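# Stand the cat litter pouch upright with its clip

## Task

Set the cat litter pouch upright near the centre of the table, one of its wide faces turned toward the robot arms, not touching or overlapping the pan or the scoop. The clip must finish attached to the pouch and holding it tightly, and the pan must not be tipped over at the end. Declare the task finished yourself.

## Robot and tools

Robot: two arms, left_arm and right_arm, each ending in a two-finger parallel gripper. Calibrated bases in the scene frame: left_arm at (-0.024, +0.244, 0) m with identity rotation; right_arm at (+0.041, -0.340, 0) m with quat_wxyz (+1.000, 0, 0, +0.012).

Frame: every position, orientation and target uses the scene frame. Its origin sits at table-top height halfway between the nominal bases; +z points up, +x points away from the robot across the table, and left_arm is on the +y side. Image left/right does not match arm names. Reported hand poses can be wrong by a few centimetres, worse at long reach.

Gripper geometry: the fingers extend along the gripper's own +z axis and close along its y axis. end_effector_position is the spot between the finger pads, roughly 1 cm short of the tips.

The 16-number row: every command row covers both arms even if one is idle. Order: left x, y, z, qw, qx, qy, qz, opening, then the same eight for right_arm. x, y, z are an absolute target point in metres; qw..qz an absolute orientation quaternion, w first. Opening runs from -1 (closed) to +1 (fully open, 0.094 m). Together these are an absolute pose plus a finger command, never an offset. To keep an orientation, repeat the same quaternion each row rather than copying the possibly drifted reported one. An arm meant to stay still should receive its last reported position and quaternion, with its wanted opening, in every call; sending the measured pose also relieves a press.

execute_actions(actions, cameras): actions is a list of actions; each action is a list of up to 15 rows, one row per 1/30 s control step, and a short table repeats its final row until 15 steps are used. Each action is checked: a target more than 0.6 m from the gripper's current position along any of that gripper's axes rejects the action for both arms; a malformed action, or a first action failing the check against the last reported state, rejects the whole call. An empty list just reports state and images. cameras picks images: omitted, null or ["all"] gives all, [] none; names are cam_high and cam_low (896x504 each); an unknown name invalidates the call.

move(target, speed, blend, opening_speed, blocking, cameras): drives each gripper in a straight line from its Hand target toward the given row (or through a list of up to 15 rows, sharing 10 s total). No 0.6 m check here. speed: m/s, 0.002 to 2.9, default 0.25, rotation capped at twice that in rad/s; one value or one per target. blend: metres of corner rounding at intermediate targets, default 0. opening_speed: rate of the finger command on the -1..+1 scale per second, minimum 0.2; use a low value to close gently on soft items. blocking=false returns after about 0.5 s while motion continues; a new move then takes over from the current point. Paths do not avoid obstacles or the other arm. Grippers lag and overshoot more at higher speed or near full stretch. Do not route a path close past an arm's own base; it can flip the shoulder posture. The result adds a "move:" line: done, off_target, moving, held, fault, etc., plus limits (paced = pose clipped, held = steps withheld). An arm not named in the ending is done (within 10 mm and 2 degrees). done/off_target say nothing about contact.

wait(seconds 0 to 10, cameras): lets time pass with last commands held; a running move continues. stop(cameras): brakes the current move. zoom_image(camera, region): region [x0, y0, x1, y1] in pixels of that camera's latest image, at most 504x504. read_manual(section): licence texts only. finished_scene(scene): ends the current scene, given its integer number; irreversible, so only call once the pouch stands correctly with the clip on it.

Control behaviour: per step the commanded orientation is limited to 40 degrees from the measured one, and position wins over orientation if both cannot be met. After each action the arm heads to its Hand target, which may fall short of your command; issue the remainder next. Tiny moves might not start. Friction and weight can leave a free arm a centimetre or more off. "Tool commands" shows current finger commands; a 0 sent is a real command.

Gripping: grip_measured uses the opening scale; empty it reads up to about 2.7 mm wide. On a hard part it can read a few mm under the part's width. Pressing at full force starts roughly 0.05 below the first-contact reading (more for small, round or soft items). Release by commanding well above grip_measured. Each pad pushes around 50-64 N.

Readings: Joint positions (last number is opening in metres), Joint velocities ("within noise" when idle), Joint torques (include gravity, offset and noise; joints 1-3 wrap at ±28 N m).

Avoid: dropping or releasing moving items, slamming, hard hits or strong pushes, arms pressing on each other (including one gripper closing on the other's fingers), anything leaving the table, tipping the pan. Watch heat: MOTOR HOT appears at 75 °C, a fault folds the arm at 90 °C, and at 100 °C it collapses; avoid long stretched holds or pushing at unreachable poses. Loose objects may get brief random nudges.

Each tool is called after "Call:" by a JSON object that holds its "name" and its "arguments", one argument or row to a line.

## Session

Call:
{"name": "execute_actions", "arguments": {
  "actions": []
}}

Call:
{"name": "zoom_image", "arguments": {
  "camera": "cam_high",
  "region": [230, 100, 700, 450]
}}

Scene clock: 0.00 s.
left_arm: end_effector_position=(+0.3753, +0.2803, +0.1187) grip_measured=+1.000 end_effector_quat_wxyz=(+0.608, -0.085, +0.784, +0.097) | right_arm: end_effector_position=(+0.4303, -0.3612, +0.1128) grip_measured=+1.000 end_effector_quat_wxyz=(+0.600, +0.083, +0.792, -0.075)
Joint positions: left_arm=[-0.044 1.55 0.377 0.916 -0.3 -0.028 0.094] | right_arm=[0.05 1.509 0.343 0.881 0.291 0.063 0.094]
Joint velocities: within noise
Joint torques (N m): no reading
Motor temperatures (°C): left_arm=[28 29 33 29 28 30 28] | right_arm=[27 32 31 27 26 27 28]
Heat: left arm: 33 °C; right arm: 32 °C.
Hand target: left_arm +0.3767, +0.2804, +0.1227; +0.611, -0.087, +0.781, +0.096 | right_arm +0.4308, -0.3615, +0.1141; +0.600, +0.083, +0.792, -0.076
Tool commands: left_gripper/opening=+1.0 right_gripper/opening=+1.0

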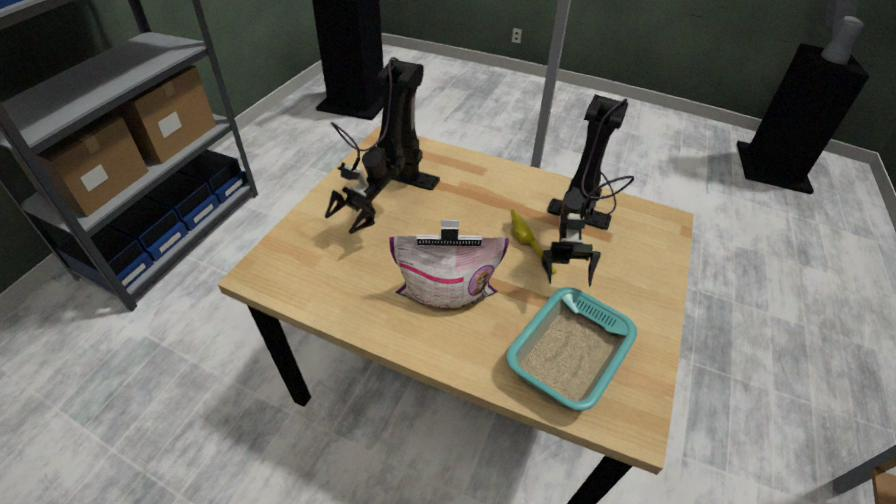

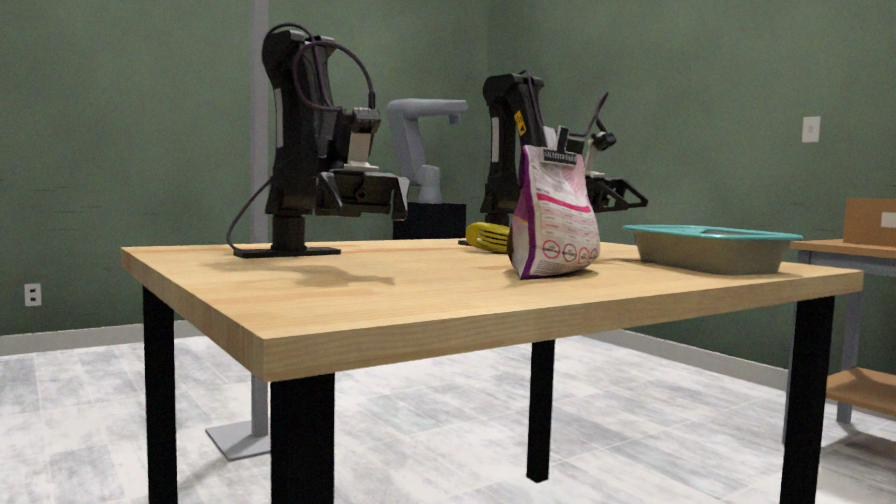

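Scaled by 1.072.

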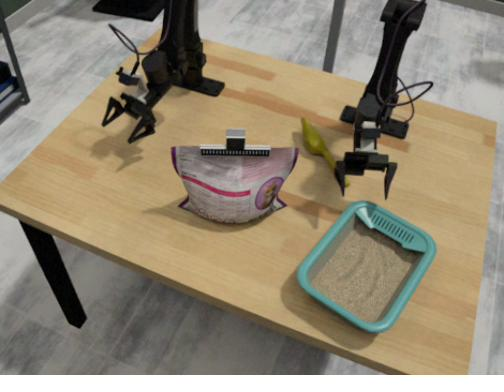

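Call:
{"name": "zoom_image", "arguments": {
  "camera": "cam_high",
  "region": [380, 210, 520, 320]
}}

Call:
{"name": "zoom_image", "arguments": {
  "camera": "cam_low",
  "region": [490, 110, 630, 290]
}}

Call:
{"name": "zoom_image", "arguments": {
  "camera": "cam_low",
  "region": [500, 115, 600, 195]
}}

Call:
{"name": "zoom_image", "arguments": {
  "camera": "cam_high",
  "region": [495, 190, 615, 300]
}}

Scaled by 3.600.

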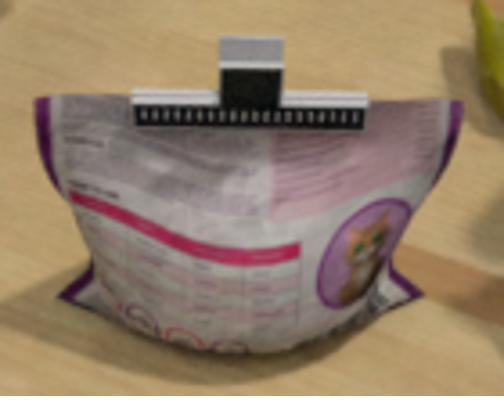

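Scaled by 2.800.

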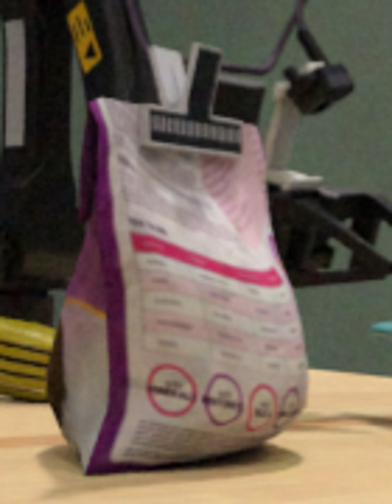

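Scaled by 5.040.

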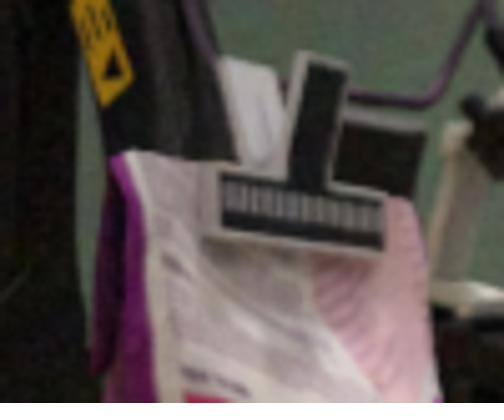

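Scaled by 4.200.

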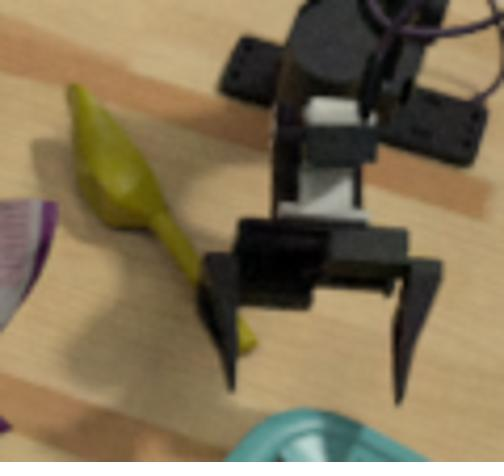

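Call:
{"name": "move", "arguments": {
  "target": [
    [0.34,0.20,0.27,0.2074,-0.6569,0.692,-0.2188,0.06, 0.41,-0.25,0.27,0.1862,0.5118,0.7881,0.2868,0.06],
    [0.359,0.090,0.262,0.2074,-0.6569,0.692,-0.2188,0.06, 0.446,-0.126,0.259,0.1862,0.5118,0.7881,0.2868,0.06]
  ],
  "speed": 0.3,
  "blend": 0.03
}}

Call:
{"name": "zoom_image", "arguments": {
  "camera": "cam_high",
  "region": [370, 180, 540, 320]
}}

Call:
{"name": "zoom_image", "arguments": {
  "camera": "cam_low",
  "region": [480, 70, 660, 200]
}}

Scene clock: 5.87 s.
left_arm: end_effector_position=(+0.3571, +0.0869, +0.2587) grip_measured=+0.061 end_effector_quat_wxyz=(-0.201, +0.654, -0.694, +0.225) | right_arm: end_effector_position=(+0.4434, -0.1232, +0.2555) grip_measured=+0.062 end_effector_quat_wxyz=(+0.180, +0.509, +0.789, +0.293)
Joint positions: left_arm=[-0.492 1.644 1.734 -1.088 -0.228 -1.936 0.05] | right_arm=[0.482 1.697 1.717 -0.891 0.038 1.638 0.05]
Joint velocities: within noise
Joint torques (N m): left_arm=[0.09 -5.71 9.06 1.18 -0.3 0] | right_arm=[-0.23 -7.1 9.13 1.14 0.2 -0.03]
Motor temperatures (°C): left_arm=[28 30 34 31 28 30 28] | right_arm=[27 33 33 29 26 27 28]
Heat: left arm: 34 °C; right arm: 33 °C.
Hand target: left_arm +0.3590, +0.0900, +0.2620; -0.207, +0.656, -0.692, +0.219 | right_arm +0.4460, -0.1260, +0.2589; +0.186, +0.512, +0.788, +0.287
Off the commanded pose: left_arm 0.005 m, 1 deg | right_arm 0.005 m, 1 deg.
move: done

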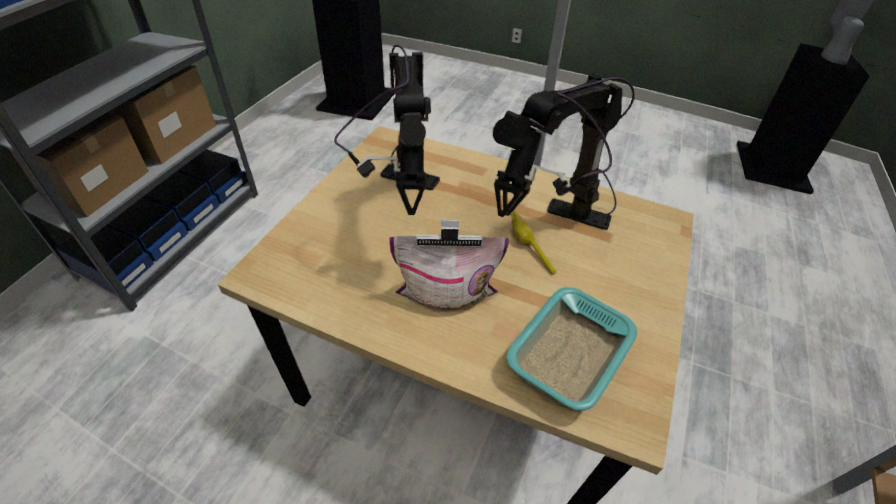

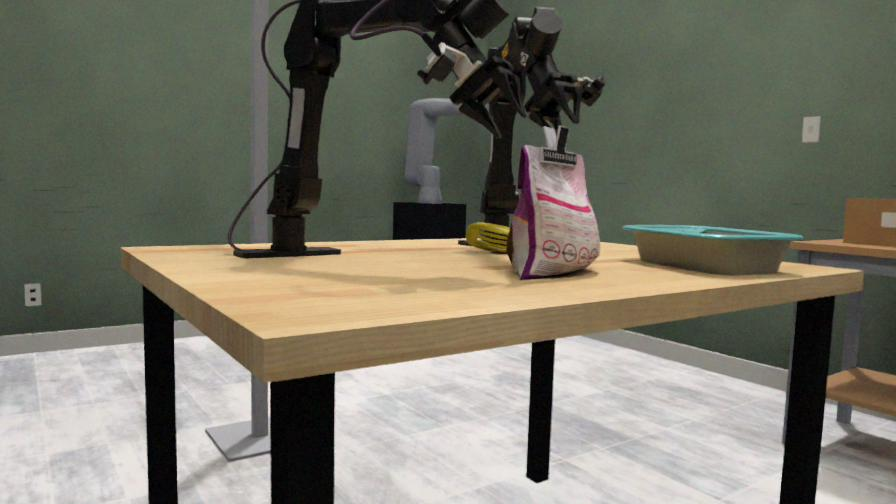

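Scaled by 2.965.

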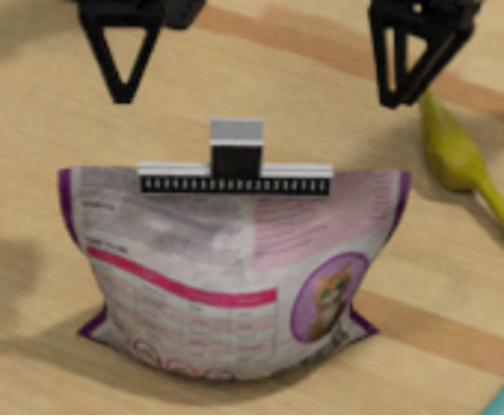

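Scaled by 2.800.

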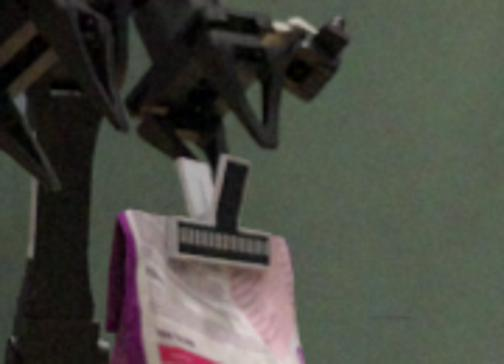

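Call:
{"name": "move", "arguments": {
  "target": [
    [0.361,0.091,0.262,0.2074,-0.6569,0.692,-0.2188,0.06, 0.450,-0.137,0.258,0.1862,0.5118,0.7881,0.2868,0.06],
    [0.388,0.0905,0.223,0.2074,-0.6569,0.692,-0.2188,0.06, 0.476,-0.127,0.224,0.1862,0.5118,0.7881,0.2868,0.06]
  ],
  "speed": 0.1
}}

Call:
{"name": "zoom_image", "arguments": {
  "camera": "cam_high",
  "region": [380, 190, 520, 280]
}}

Call:
{"name": "zoom_image", "arguments": {
  "camera": "cam_low",
  "region": [490, 90, 630, 200]
}}

Scene clock: 8.00 s.
left_arm: end_effector_position=(+0.3869, +0.0884, +0.2299) grip_measured=+0.061 end_effector_quat_wxyz=(-0.207, +0.657, -0.688, +0.227) | right_arm: end_effector_position=(+0.4745, -0.1224, +0.2364) grip_measured=+0.062 end_effector_quat_wxyz=(+0.189, +0.511, +0.783, +0.301)
Joint positions: left_arm=[-0.454 1.704 1.674 -0.951 -0.222 -1.912 0.05] | right_arm=[0.448 1.769 1.708 -0.785 0.026 1.618 0.05]
Joint velocities: within noise
Joint torques (N m): left_arm=[0.5 -6.6 6.32 1.39 -0.15 0.15] | right_arm=[-0.91 -7.6 5.61 1.32 0.01 -0.16]
Motor temperatures (°C): left_arm=[28 30 34 31 28 30 28] | right_arm=[27 33 33 29 26 27 28]
Heat: left arm: 34 °C; right arm: 33 °C.
Hand target: left_arm +0.3880, +0.0906, +0.2230; -0.207, +0.657, -0.692, +0.219 | right_arm +0.4758, -0.1270, +0.2242; +0.186, +0.512, +0.788, +0.287
Off the commanded pose: left_arm 0.007 m, 1 deg | right_arm 0.013 m, 2 deg.
move: off_target (right_arm)

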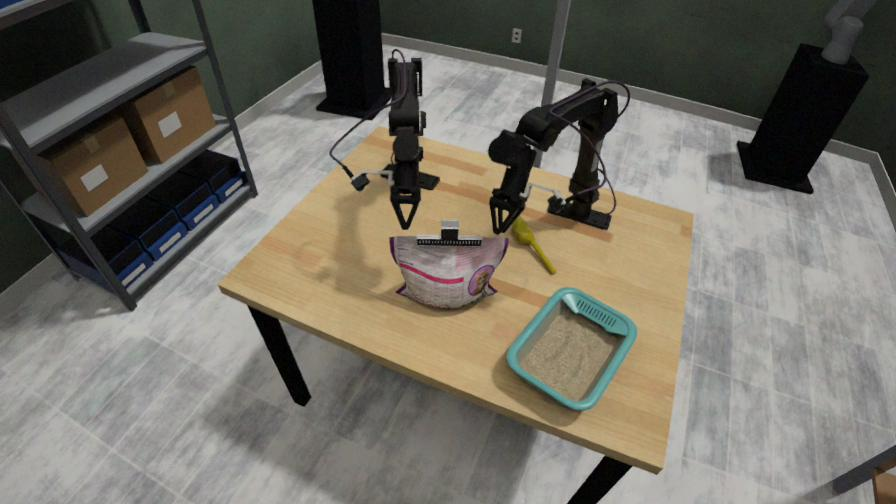

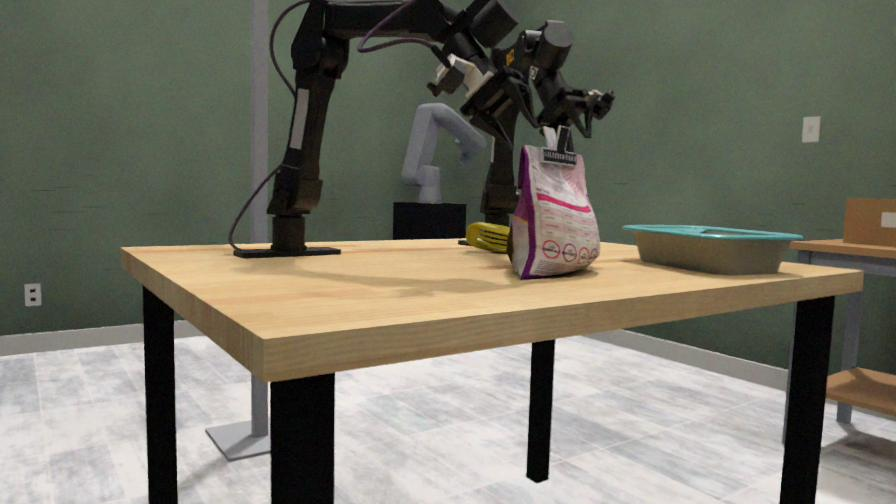

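Scaled by 3.600.

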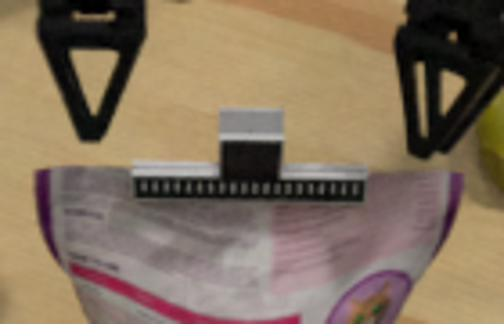

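Scaled by 3.600.

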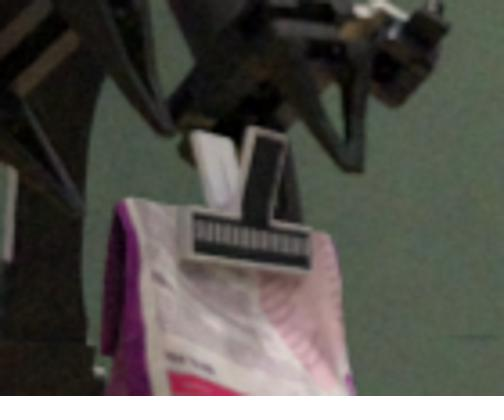

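Call:
{"name": "move", "arguments": {
  "target": [
    [0.402,0.0907,0.193,0.2074,-0.6569,0.692,-0.2188,0.06, 0.4905,-0.122,0.191,0.1862,0.5118,0.7881,0.2868,0.06]
  ],
  "speed": 0.07
}}

Call:
{"name": "zoom_image", "arguments": {
  "camera": "cam_high",
  "region": [380, 190, 520, 280]
}}

Call:
{"name": "zoom_image", "arguments": {
  "camera": "cam_low",
  "region": [490, 90, 630, 200]
}}

Scene clock: 9.33 s.
left_arm: end_effector_position=(+0.4009, +0.0876, +0.2026) grip_measured=+0.061 end_effector_quat_wxyz=(-0.208, +0.656, -0.688, +0.230) | right_arm: end_effector_position=(+0.4896, -0.1170, +0.2051) grip_measured=+0.062 end_effector_quat_wxyz=(+0.189, +0.510, +0.783, +0.302)
Joint positions: left_arm=[-0.438 1.733 1.594 -0.834 -0.212 -1.897 0.05] | right_arm=[0.443 1.815 1.638 -0.665 0.023 1.614 0.05]
Joint velocities: within noise
Joint torques (N m): left_arm=[0.54 -6.82 6.2 1.49 -0.11 0.16] | right_arm=[-0.88 -7.83 5.86 1.39 -0.03 -0.18]
Motor temperatures (°C): left_arm=[28 31 34 31 28 30 28] | right_arm=[27 33 33 30 26 27 28]
Heat: left arm: 34 °C; right arm: 33 °C.
Hand target: left_arm +0.4019, +0.0907, +0.1932; -0.207, +0.656, -0.692, +0.219 | right_arm +0.4902, -0.1220, +0.1913; +0.186, +0.512, +0.788, +0.287
Off the commanded pose: left_arm 0.010 m, 1 deg | right_arm 0.015 m, 2 deg.
move: off_target (right_arm)

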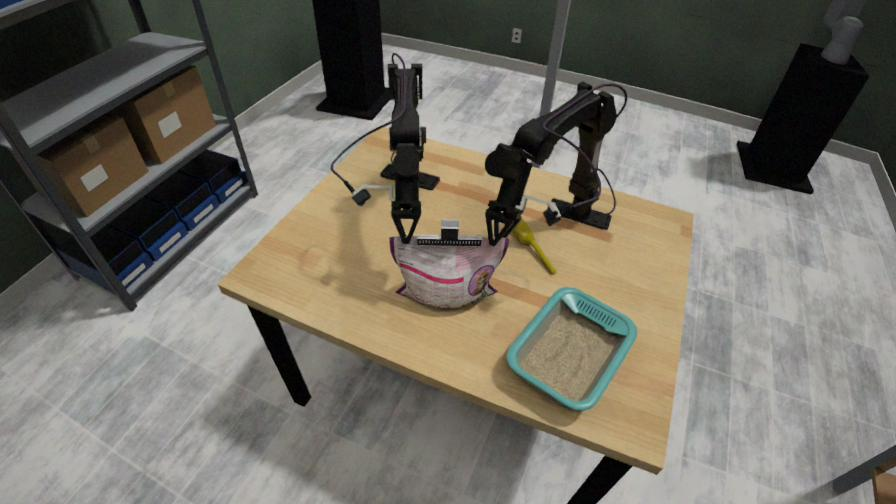

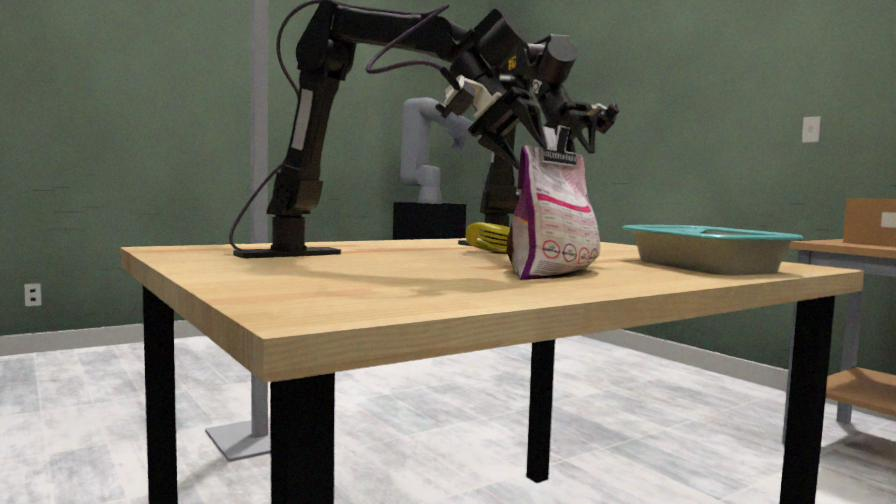

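Scaled by 3.600.

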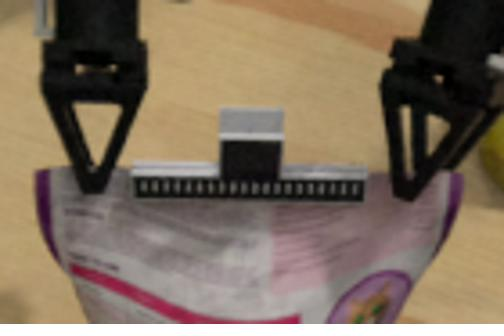

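Scaled by 3.600.

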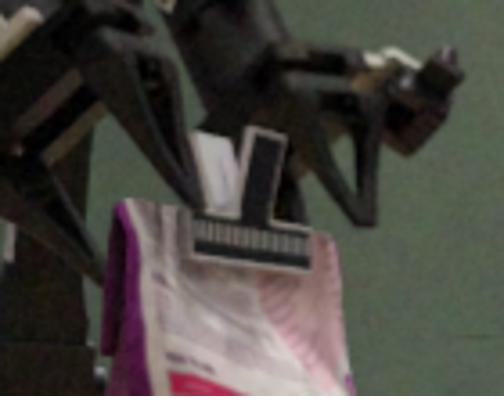

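Call:
{"name": "move", "arguments": {
  "target": [
    [0.402,0.0907,0.194,0.2074,-0.6569,0.692,-0.2188,-1, 0.4905,-0.122,0.192,0.1862,0.5118,0.7881,0.2868,-1]
  ],
  "speed": 0.05,
  "opening_speed": 0.8
}}

Call:
{"name": "zoom_image", "arguments": {
  "camera": "cam_high",
  "region": [380, 190, 520, 280]
}}

Call:
{"name": "zoom_image", "arguments": {
  "camera": "cam_low",
  "region": [490, 90, 630, 200]
}}

Scene clock: 11.07 s.
left_arm: end_effector_position=(+0.3987, +0.0852, +0.2002) grip_measured=-0.989 end_effector_quat_wxyz=(-0.199, +0.656, -0.691, +0.229) | right_arm: end_effector_position=(+0.4898, -0.1161, +0.2049) grip_measured=-0.985 end_effector_quat_wxyz=(+0.188, +0.509, +0.783, +0.303)
Joint positions: left_arm=[-0.438 1.735 1.594 -0.841 -0.195 -1.897 0.001] | right_arm=[0.443 1.816 1.638 -0.663 0.019 1.613 0.001]
Joint velocities: within noise
Joint torques (N m): left_arm=[0.62 -6.83 6.57 1.45 -0.36 0.13] | right_arm=[-1.07 -8.01 6.09 1.34 0.05 -0.18]
Motor temperatures (°C): left_arm=[28 31 34 31 28 30 28] | right_arm=[27 34 33 30 26 27 28]
Heat: left arm: 34 °C; right arm: 34 °C.
Hand target: left_arm +0.4018, +0.0906, +0.1942; -0.207, +0.656, -0.692, +0.219 | right_arm +0.4903, -0.1220, +0.1923; +0.186, +0.512, +0.788, +0.287
Off the commanded pose: left_arm 0.009 m, 2 deg | right_arm 0.014 m, 2 deg.
move: off_target (right_arm)

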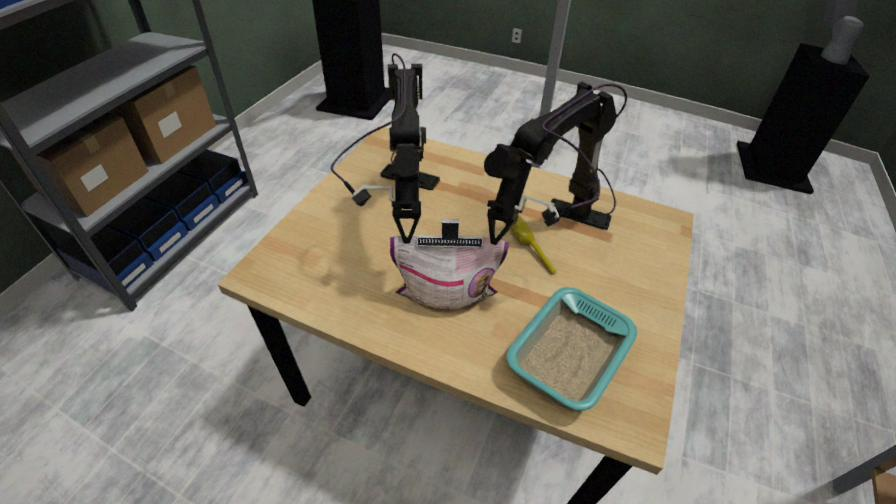

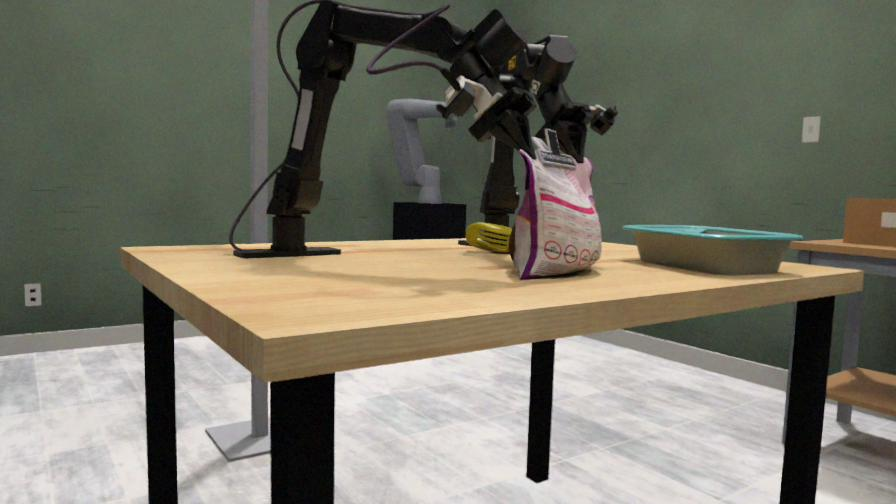

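Scaled by 3.600.

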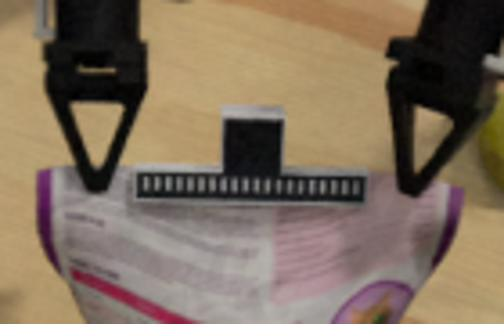

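Scaled by 3.600.

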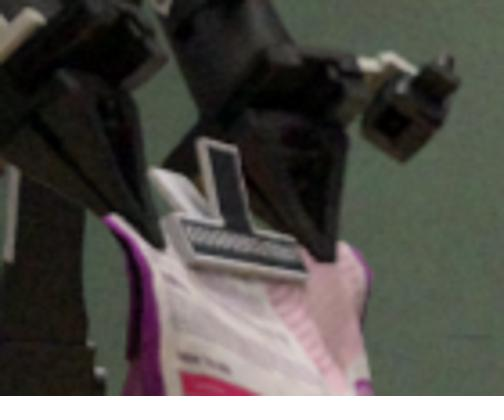

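Call:
{"name": "move", "arguments": {
  "target": [
    [0.400,0.088,0.255,0.2074,-0.6569,0.692,-0.2188,-1, 0.485,-0.119,0.262,0.1862,0.5118,0.7881,0.2868,-1],
    [0.352,0.090,0.258,0.20,-0.635,0.712,-0.225,-1, 0.390,-0.127,0.272,0.18,0.529,0.785,0.267,-1]
  ],
  "speed": [0.06,0.08],
  "blend": 0.01
}}

Call:
{"name": "zoom_image", "arguments": {
  "camera": "cam_high",
  "region": [380, 150, 540, 320]
}}

Call:
{"name": "zoom_image", "arguments": {
  "camera": "cam_low",
  "region": [440, 90, 660, 300]
}}

Scene clock: 14.27 s.
left_arm: end_effector_position=(+0.3454, +0.0834, +0.2333) grip_measured=-0.990 end_effector_quat_wxyz=(+0.161, -0.641, +0.725, -0.195) | right_arm: end_effector_position=(+0.3846, -0.1294, +0.2360) grip_measured=-0.985 end_effector_quat_wxyz=(+0.147, +0.538, +0.803, +0.212)
Joint positions: left_arm=[-0.482 1.662 1.7 -1.122 -0.157 -1.892 0] | right_arm=[0.571 1.643 1.683 -1.099 0.11 1.747 0.001]
Joint velocities: within noise
Joint torques (N m): left_arm=[0.08 -10.74 6.76 1.65 -0.71 0.18] | right_arm=[0.49 -12.3 7.04 1.58 0.2 0.02]
Motor temperatures (°C): left_arm=[28 32 35 31 28 30 28] | right_arm=[27 35 34 31 26 27 28]
Heat: left arm: 35 °C; right arm: 35 °C.
Hand target: left_arm +0.3510, +0.0903, +0.2583; +0.199, -0.636, +0.711, -0.224 | right_arm +0.3884, -0.1279, +0.2723; +0.179, +0.530, +0.785, +0.267
Off the commanded pose: left_arm 0.026 m, 6 deg | right_arm 0.036 m, 8 deg.
move: off_target (left_arm, right_arm)

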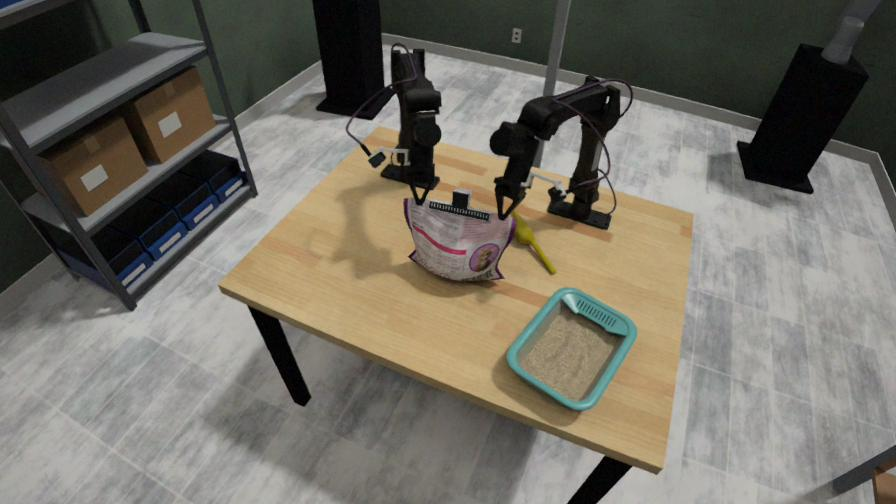

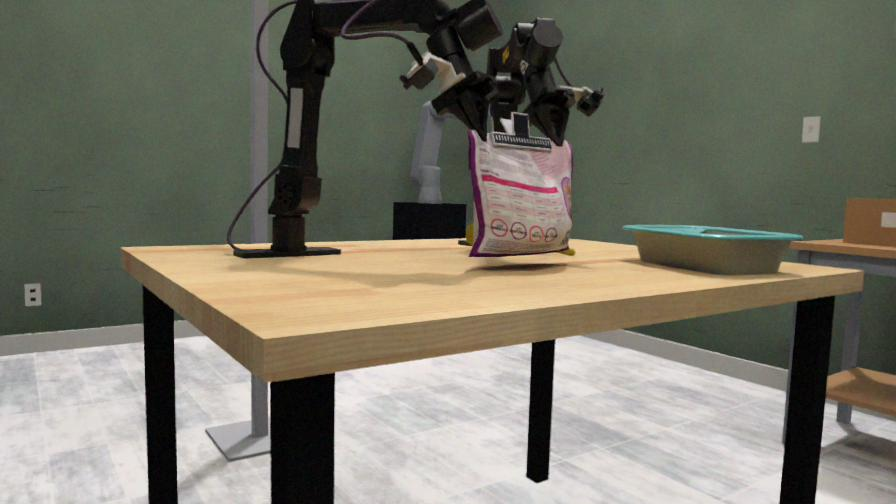

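Scaled by 2.965.

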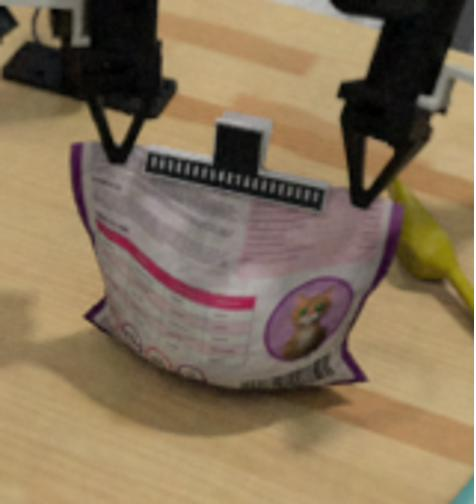

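Scaled by 2.291.

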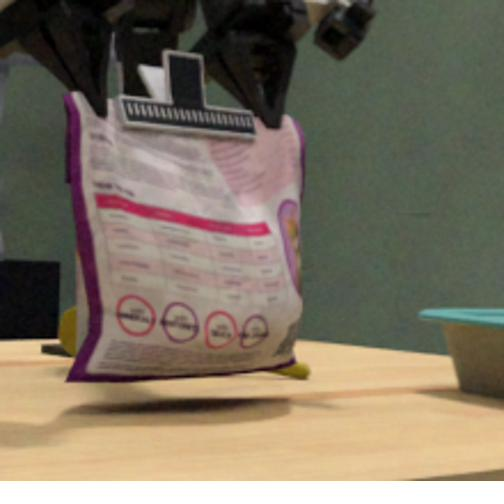

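Call:
{"name": "move", "arguments": {
  "target": [
    [0.312,0.086,0.257,0.1936,-0.6133,0.7309,-0.2311,-1, 0.315,-0.131,0.274,0.1725,0.547,0.7812,0.2463,-1],
    [0.307,0.084,0.228,0.1936,-0.6133,0.7309,-0.2311,-1, 0.308,-0.133,0.246,0.1725,0.547,0.7812,0.2463,-1]
  ],
  "speed": [0.08,0.05],
  "blend": 0.01
}}

Call:
{"name": "zoom_image", "arguments": {
  "camera": "cam_high",
  "region": [380, 150, 540, 320]
}}

Call:
{"name": "zoom_image", "arguments": {
  "camera": "cam_low",
  "region": [420, 90, 640, 300]
}}

Scene clock: 16.50 s.
left_arm: end_effector_position=(+0.2954, +0.0745, +0.2080) grip_measured=-0.990 end_effector_quat_wxyz=(+0.147, -0.612, +0.749, -0.205) | right_arm: end_effector_position=(+0.2996, -0.1376, +0.2163) grip_measured=-0.985 end_effector_quat_wxyz=(+0.146, +0.554, +0.798, +0.187)
Joint positions: left_arm=[-0.562 1.479 1.414 -1.013 -0.144 -1.895 0] | right_arm=[0.751 1.414 1.409 -1.134 0.213 1.942 0.001]
Joint velocities: within noise
Joint torques (N m): left_arm=[0.29 -8.47 7.09 1.7 -0.94 0.02] | right_arm=[0.73 -9.74 7.19 1.48 0.42 -0.07]
Motor temperatures (°C): left_arm=[28 33 35 32 28 30 28] | right_arm=[27 36 34 31 26 27 28]
Heat: left arm: 35 °C; right arm: 36 °C.
Hand target: left_arm +0.3058, +0.0841, +0.2285; +0.192, -0.614, +0.730, -0.230 | right_arm +0.3066, -0.1342, +0.2464; +0.172, +0.548, +0.781, +0.245
Off the commanded pose: left_arm 0.025 m, 6 deg | right_arm 0.031 m, 8 deg.
move: off_target (left_arm, right_arm)

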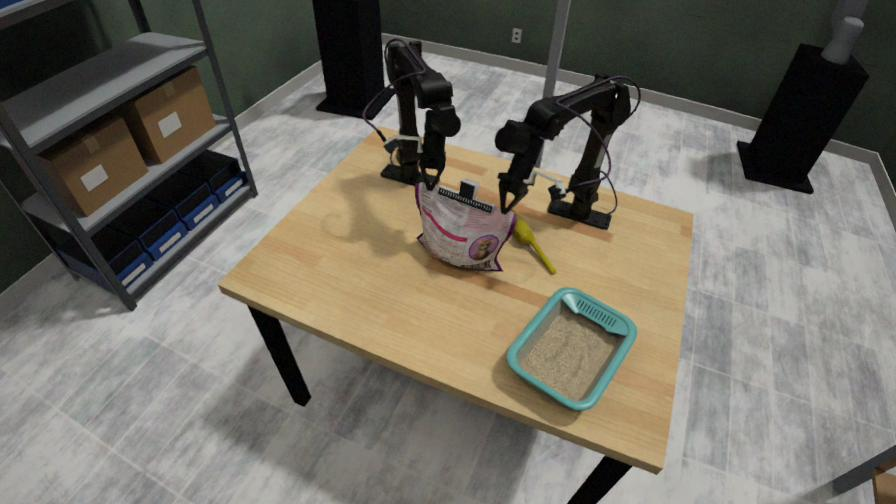

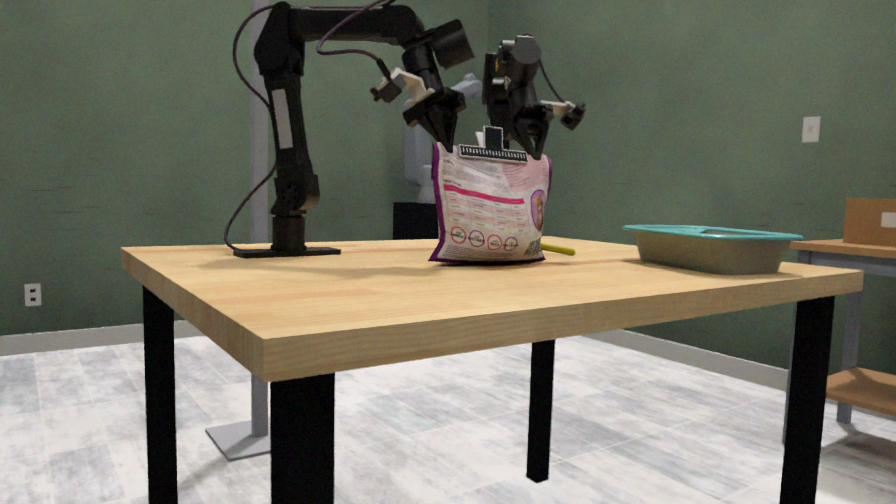

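Scaled by 2.965.

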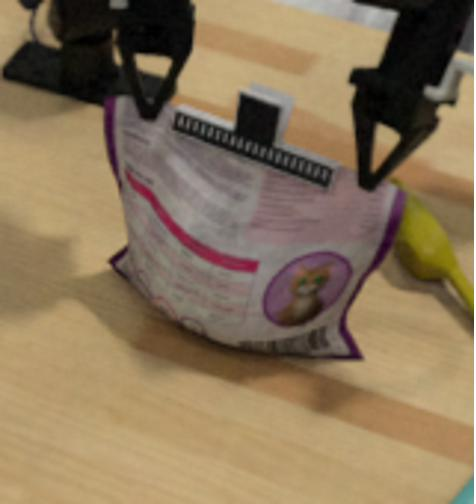

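Scaled by 2.291.

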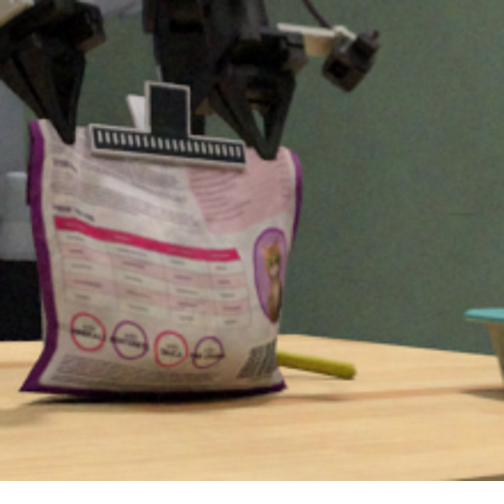

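Call:
{"name": "move", "arguments": {
  "target": [
    [0.325,0.086,0.212,0.1936,-0.6133,0.7309,-0.2311,-1, 0.328,-0.131,0.226,0.1725,0.547,0.7812,0.2463,-1],
    [0.329,0.088,0.198,0.1936,-0.6133,0.7309,-0.2311,-1, 0.331,-0.129,0.207,0.1725,0.547,0.7812,0.2463,-1]
  ],
  "speed": 0.04
}}

Call:
{"name": "zoom_image", "arguments": {
  "camera": "cam_high",
  "region": [380, 150, 540, 320]
}}

Call:
{"name": "zoom_image", "arguments": {
  "camera": "cam_low",
  "region": [420, 90, 640, 300]
}}

Scene clock: 18.37 s.
left_arm: end_effector_position=(+0.3202, +0.0770, +0.1996) grip_measured=-0.990 end_effector_quat_wxyz=(+0.169, -0.608, +0.738, -0.239) | right_arm: end_effector_position=(+0.3298, -0.1346, +0.2030) grip_measured=-0.985 end_effector_quat_wxyz=(+0.177, +0.554, +0.782, +0.223)
Joint positions: left_arm=[-0.52 1.479 1.337 -0.85 -0.14 -1.855 0] | right_arm=[0.71 1.414 1.307 -0.933 0.239 1.902 0.001]
Joint velocities: within noise
Joint torques (N m): left_arm=[1.05 -4.92 6.45 1.57 -0.67 0.07] | right_arm=[-0.29 -6.56 5.35 1.5 -0.14 -0.17]
Motor temperatures (°C): left_arm=[28 33 35 32 29 30 28] | right_arm=[27 36 34 31 26 27 28]
Heat: left arm: 35 °C; right arm: 36 °C.
Hand target: left_arm +0.3285, +0.0880, +0.1984; +0.193, -0.613, +0.731, -0.231 | right_arm +0.3309, -0.1291, +0.2071; +0.173, +0.547, +0.781, +0.246
Off the commanded pose: left_arm 0.014 m, 3 deg | right_arm 0.007 m, 3 deg.
move: off_target (left_arm, right_arm)

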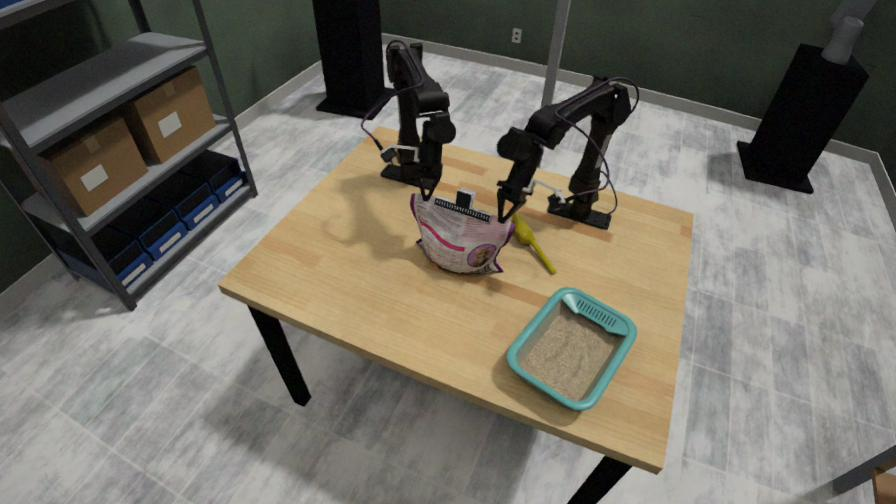

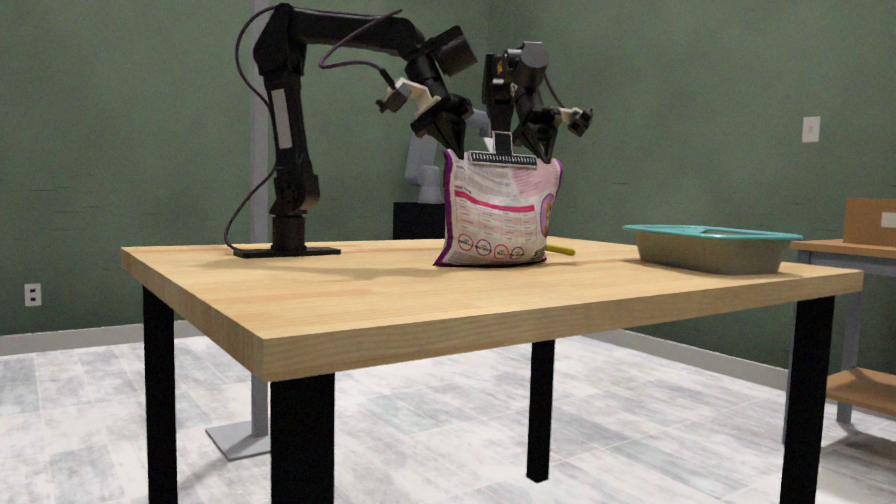

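Scaled by 2.965.

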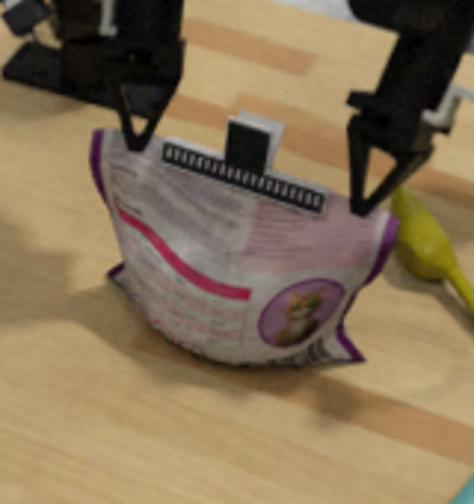

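Scaled by 2.291.

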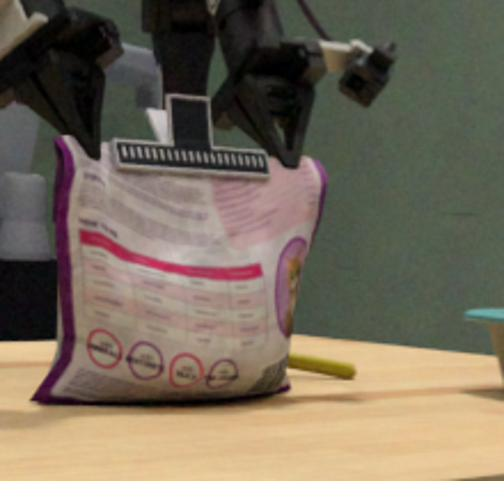

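Call:
{"name": "move", "arguments": {
  "target": [
    [0.326,0.082,0.196,0.1936,-0.6133,0.7309,-0.2311,-1.0,0.328,-0.133,0.200,0.1725,0.547,0.7812,0.2463,-1.0],
    [0.326,0.082,0.196,0.1936,-0.6133,0.7309,-0.2311,0.0,0.328,-0.133,0.200,0.1725,0.547,0.7812,0.2463,0.0]
  ],
  "speed": 0.03,
  "opening_speed": 0.5
}}

Scene clock: 21.77 s.
left_arm: end_effector_position=(+0.3256, +0.0794, +0.2019) grip_measured=-0.001 end_effector_quat_wxyz=(+0.189, -0.611, +0.730, -0.241) | right_arm: end_effector_position=(+0.3310, -0.1277, +0.2041) grip_measured=-0.002 end_effector_quat_wxyz=(+0.170, +0.550, +0.778, +0.253)
Joint positions: left_arm=[-0.527 1.479 1.332 -0.826 -0.183 -1.864 0.047] | right_arm=[0.708 1.386 1.263 -0.86 0.21 1.898 0.047]
Joint velocities: within noise
Joint torques (N m): left_arm=[0.05 -4.86 6.23 1.43 -0.31 -0.01] | right_arm=[-0.46 -6.02 5.26 1.06 0.1 -0.13]
Motor temperatures (°C): left_arm=[28 33 35 32 29 30 28] | right_arm=[27 36 34 31 26 27 28]
Heat: left arm: 35 °C; right arm: 36 °C.
Hand target: left_arm +0.3259, +0.0821, +0.1961; +0.193, -0.613, +0.731, -0.231 | right_arm +0.3281, -0.1329, +0.2000; +0.173, +0.547, +0.781, +0.246
Off the commanded pose: left_arm 0.006 m, 1 deg | right_arm 0.007 m, 1 deg.
move: done; target 2's new opening was sent with left_arm's hand 0.009 m and 3 deg from that target

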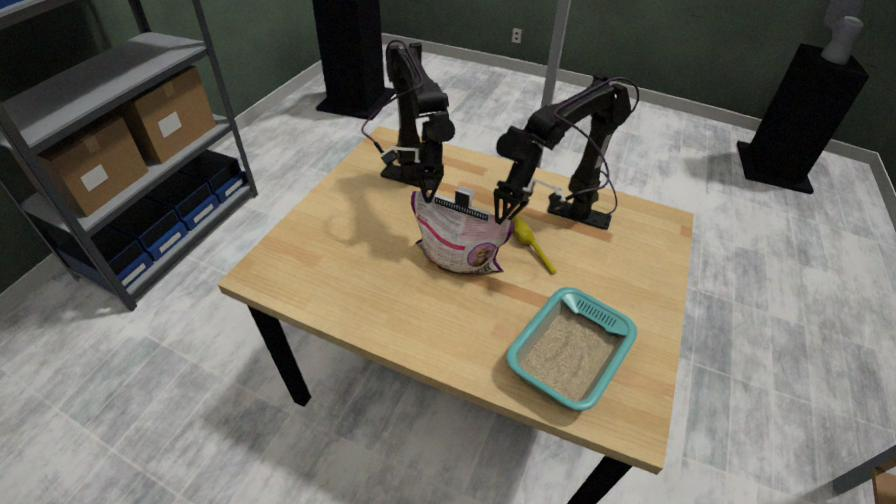

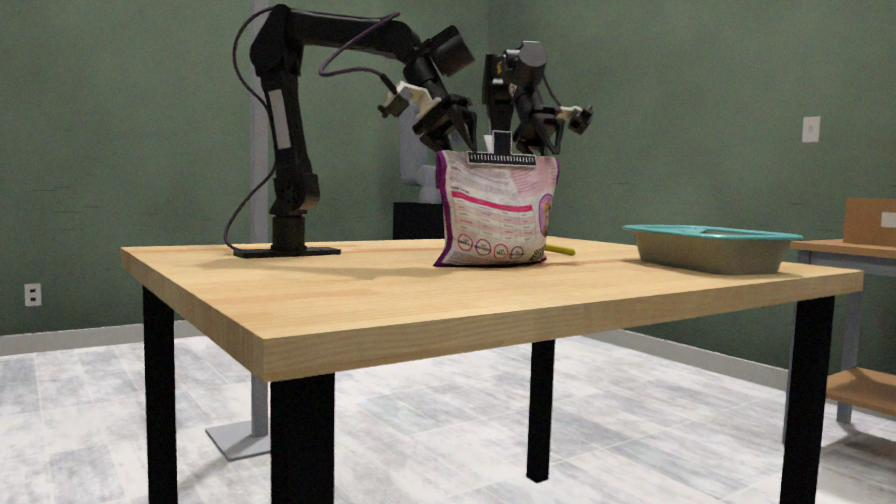

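Call:
{"name": "zoom_image", "arguments": {
  "camera": "cam_low",
  "region": [400, 90, 620, 300]
}}

Call:
{"name": "zoom_image", "arguments": {
  "camera": "cam_high",
  "region": [380, 150, 560, 300]
}}

Scaled by 2.291.

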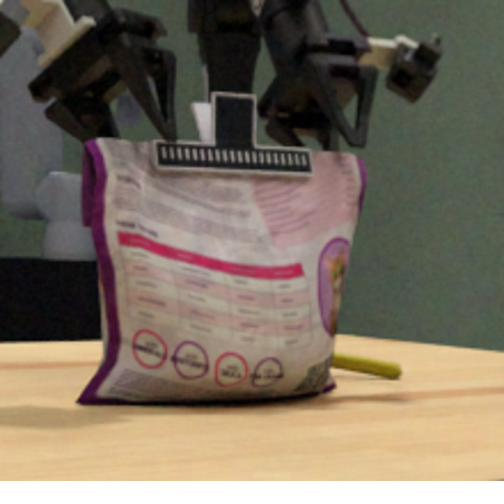

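Scaled by 2.800.

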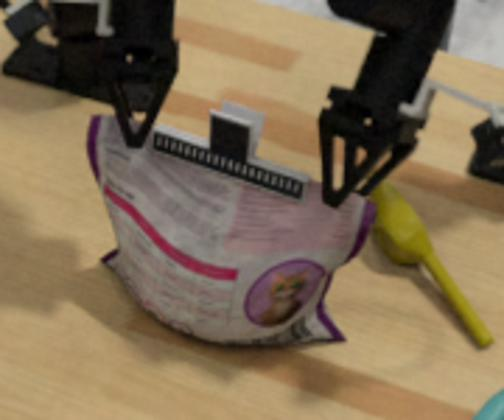

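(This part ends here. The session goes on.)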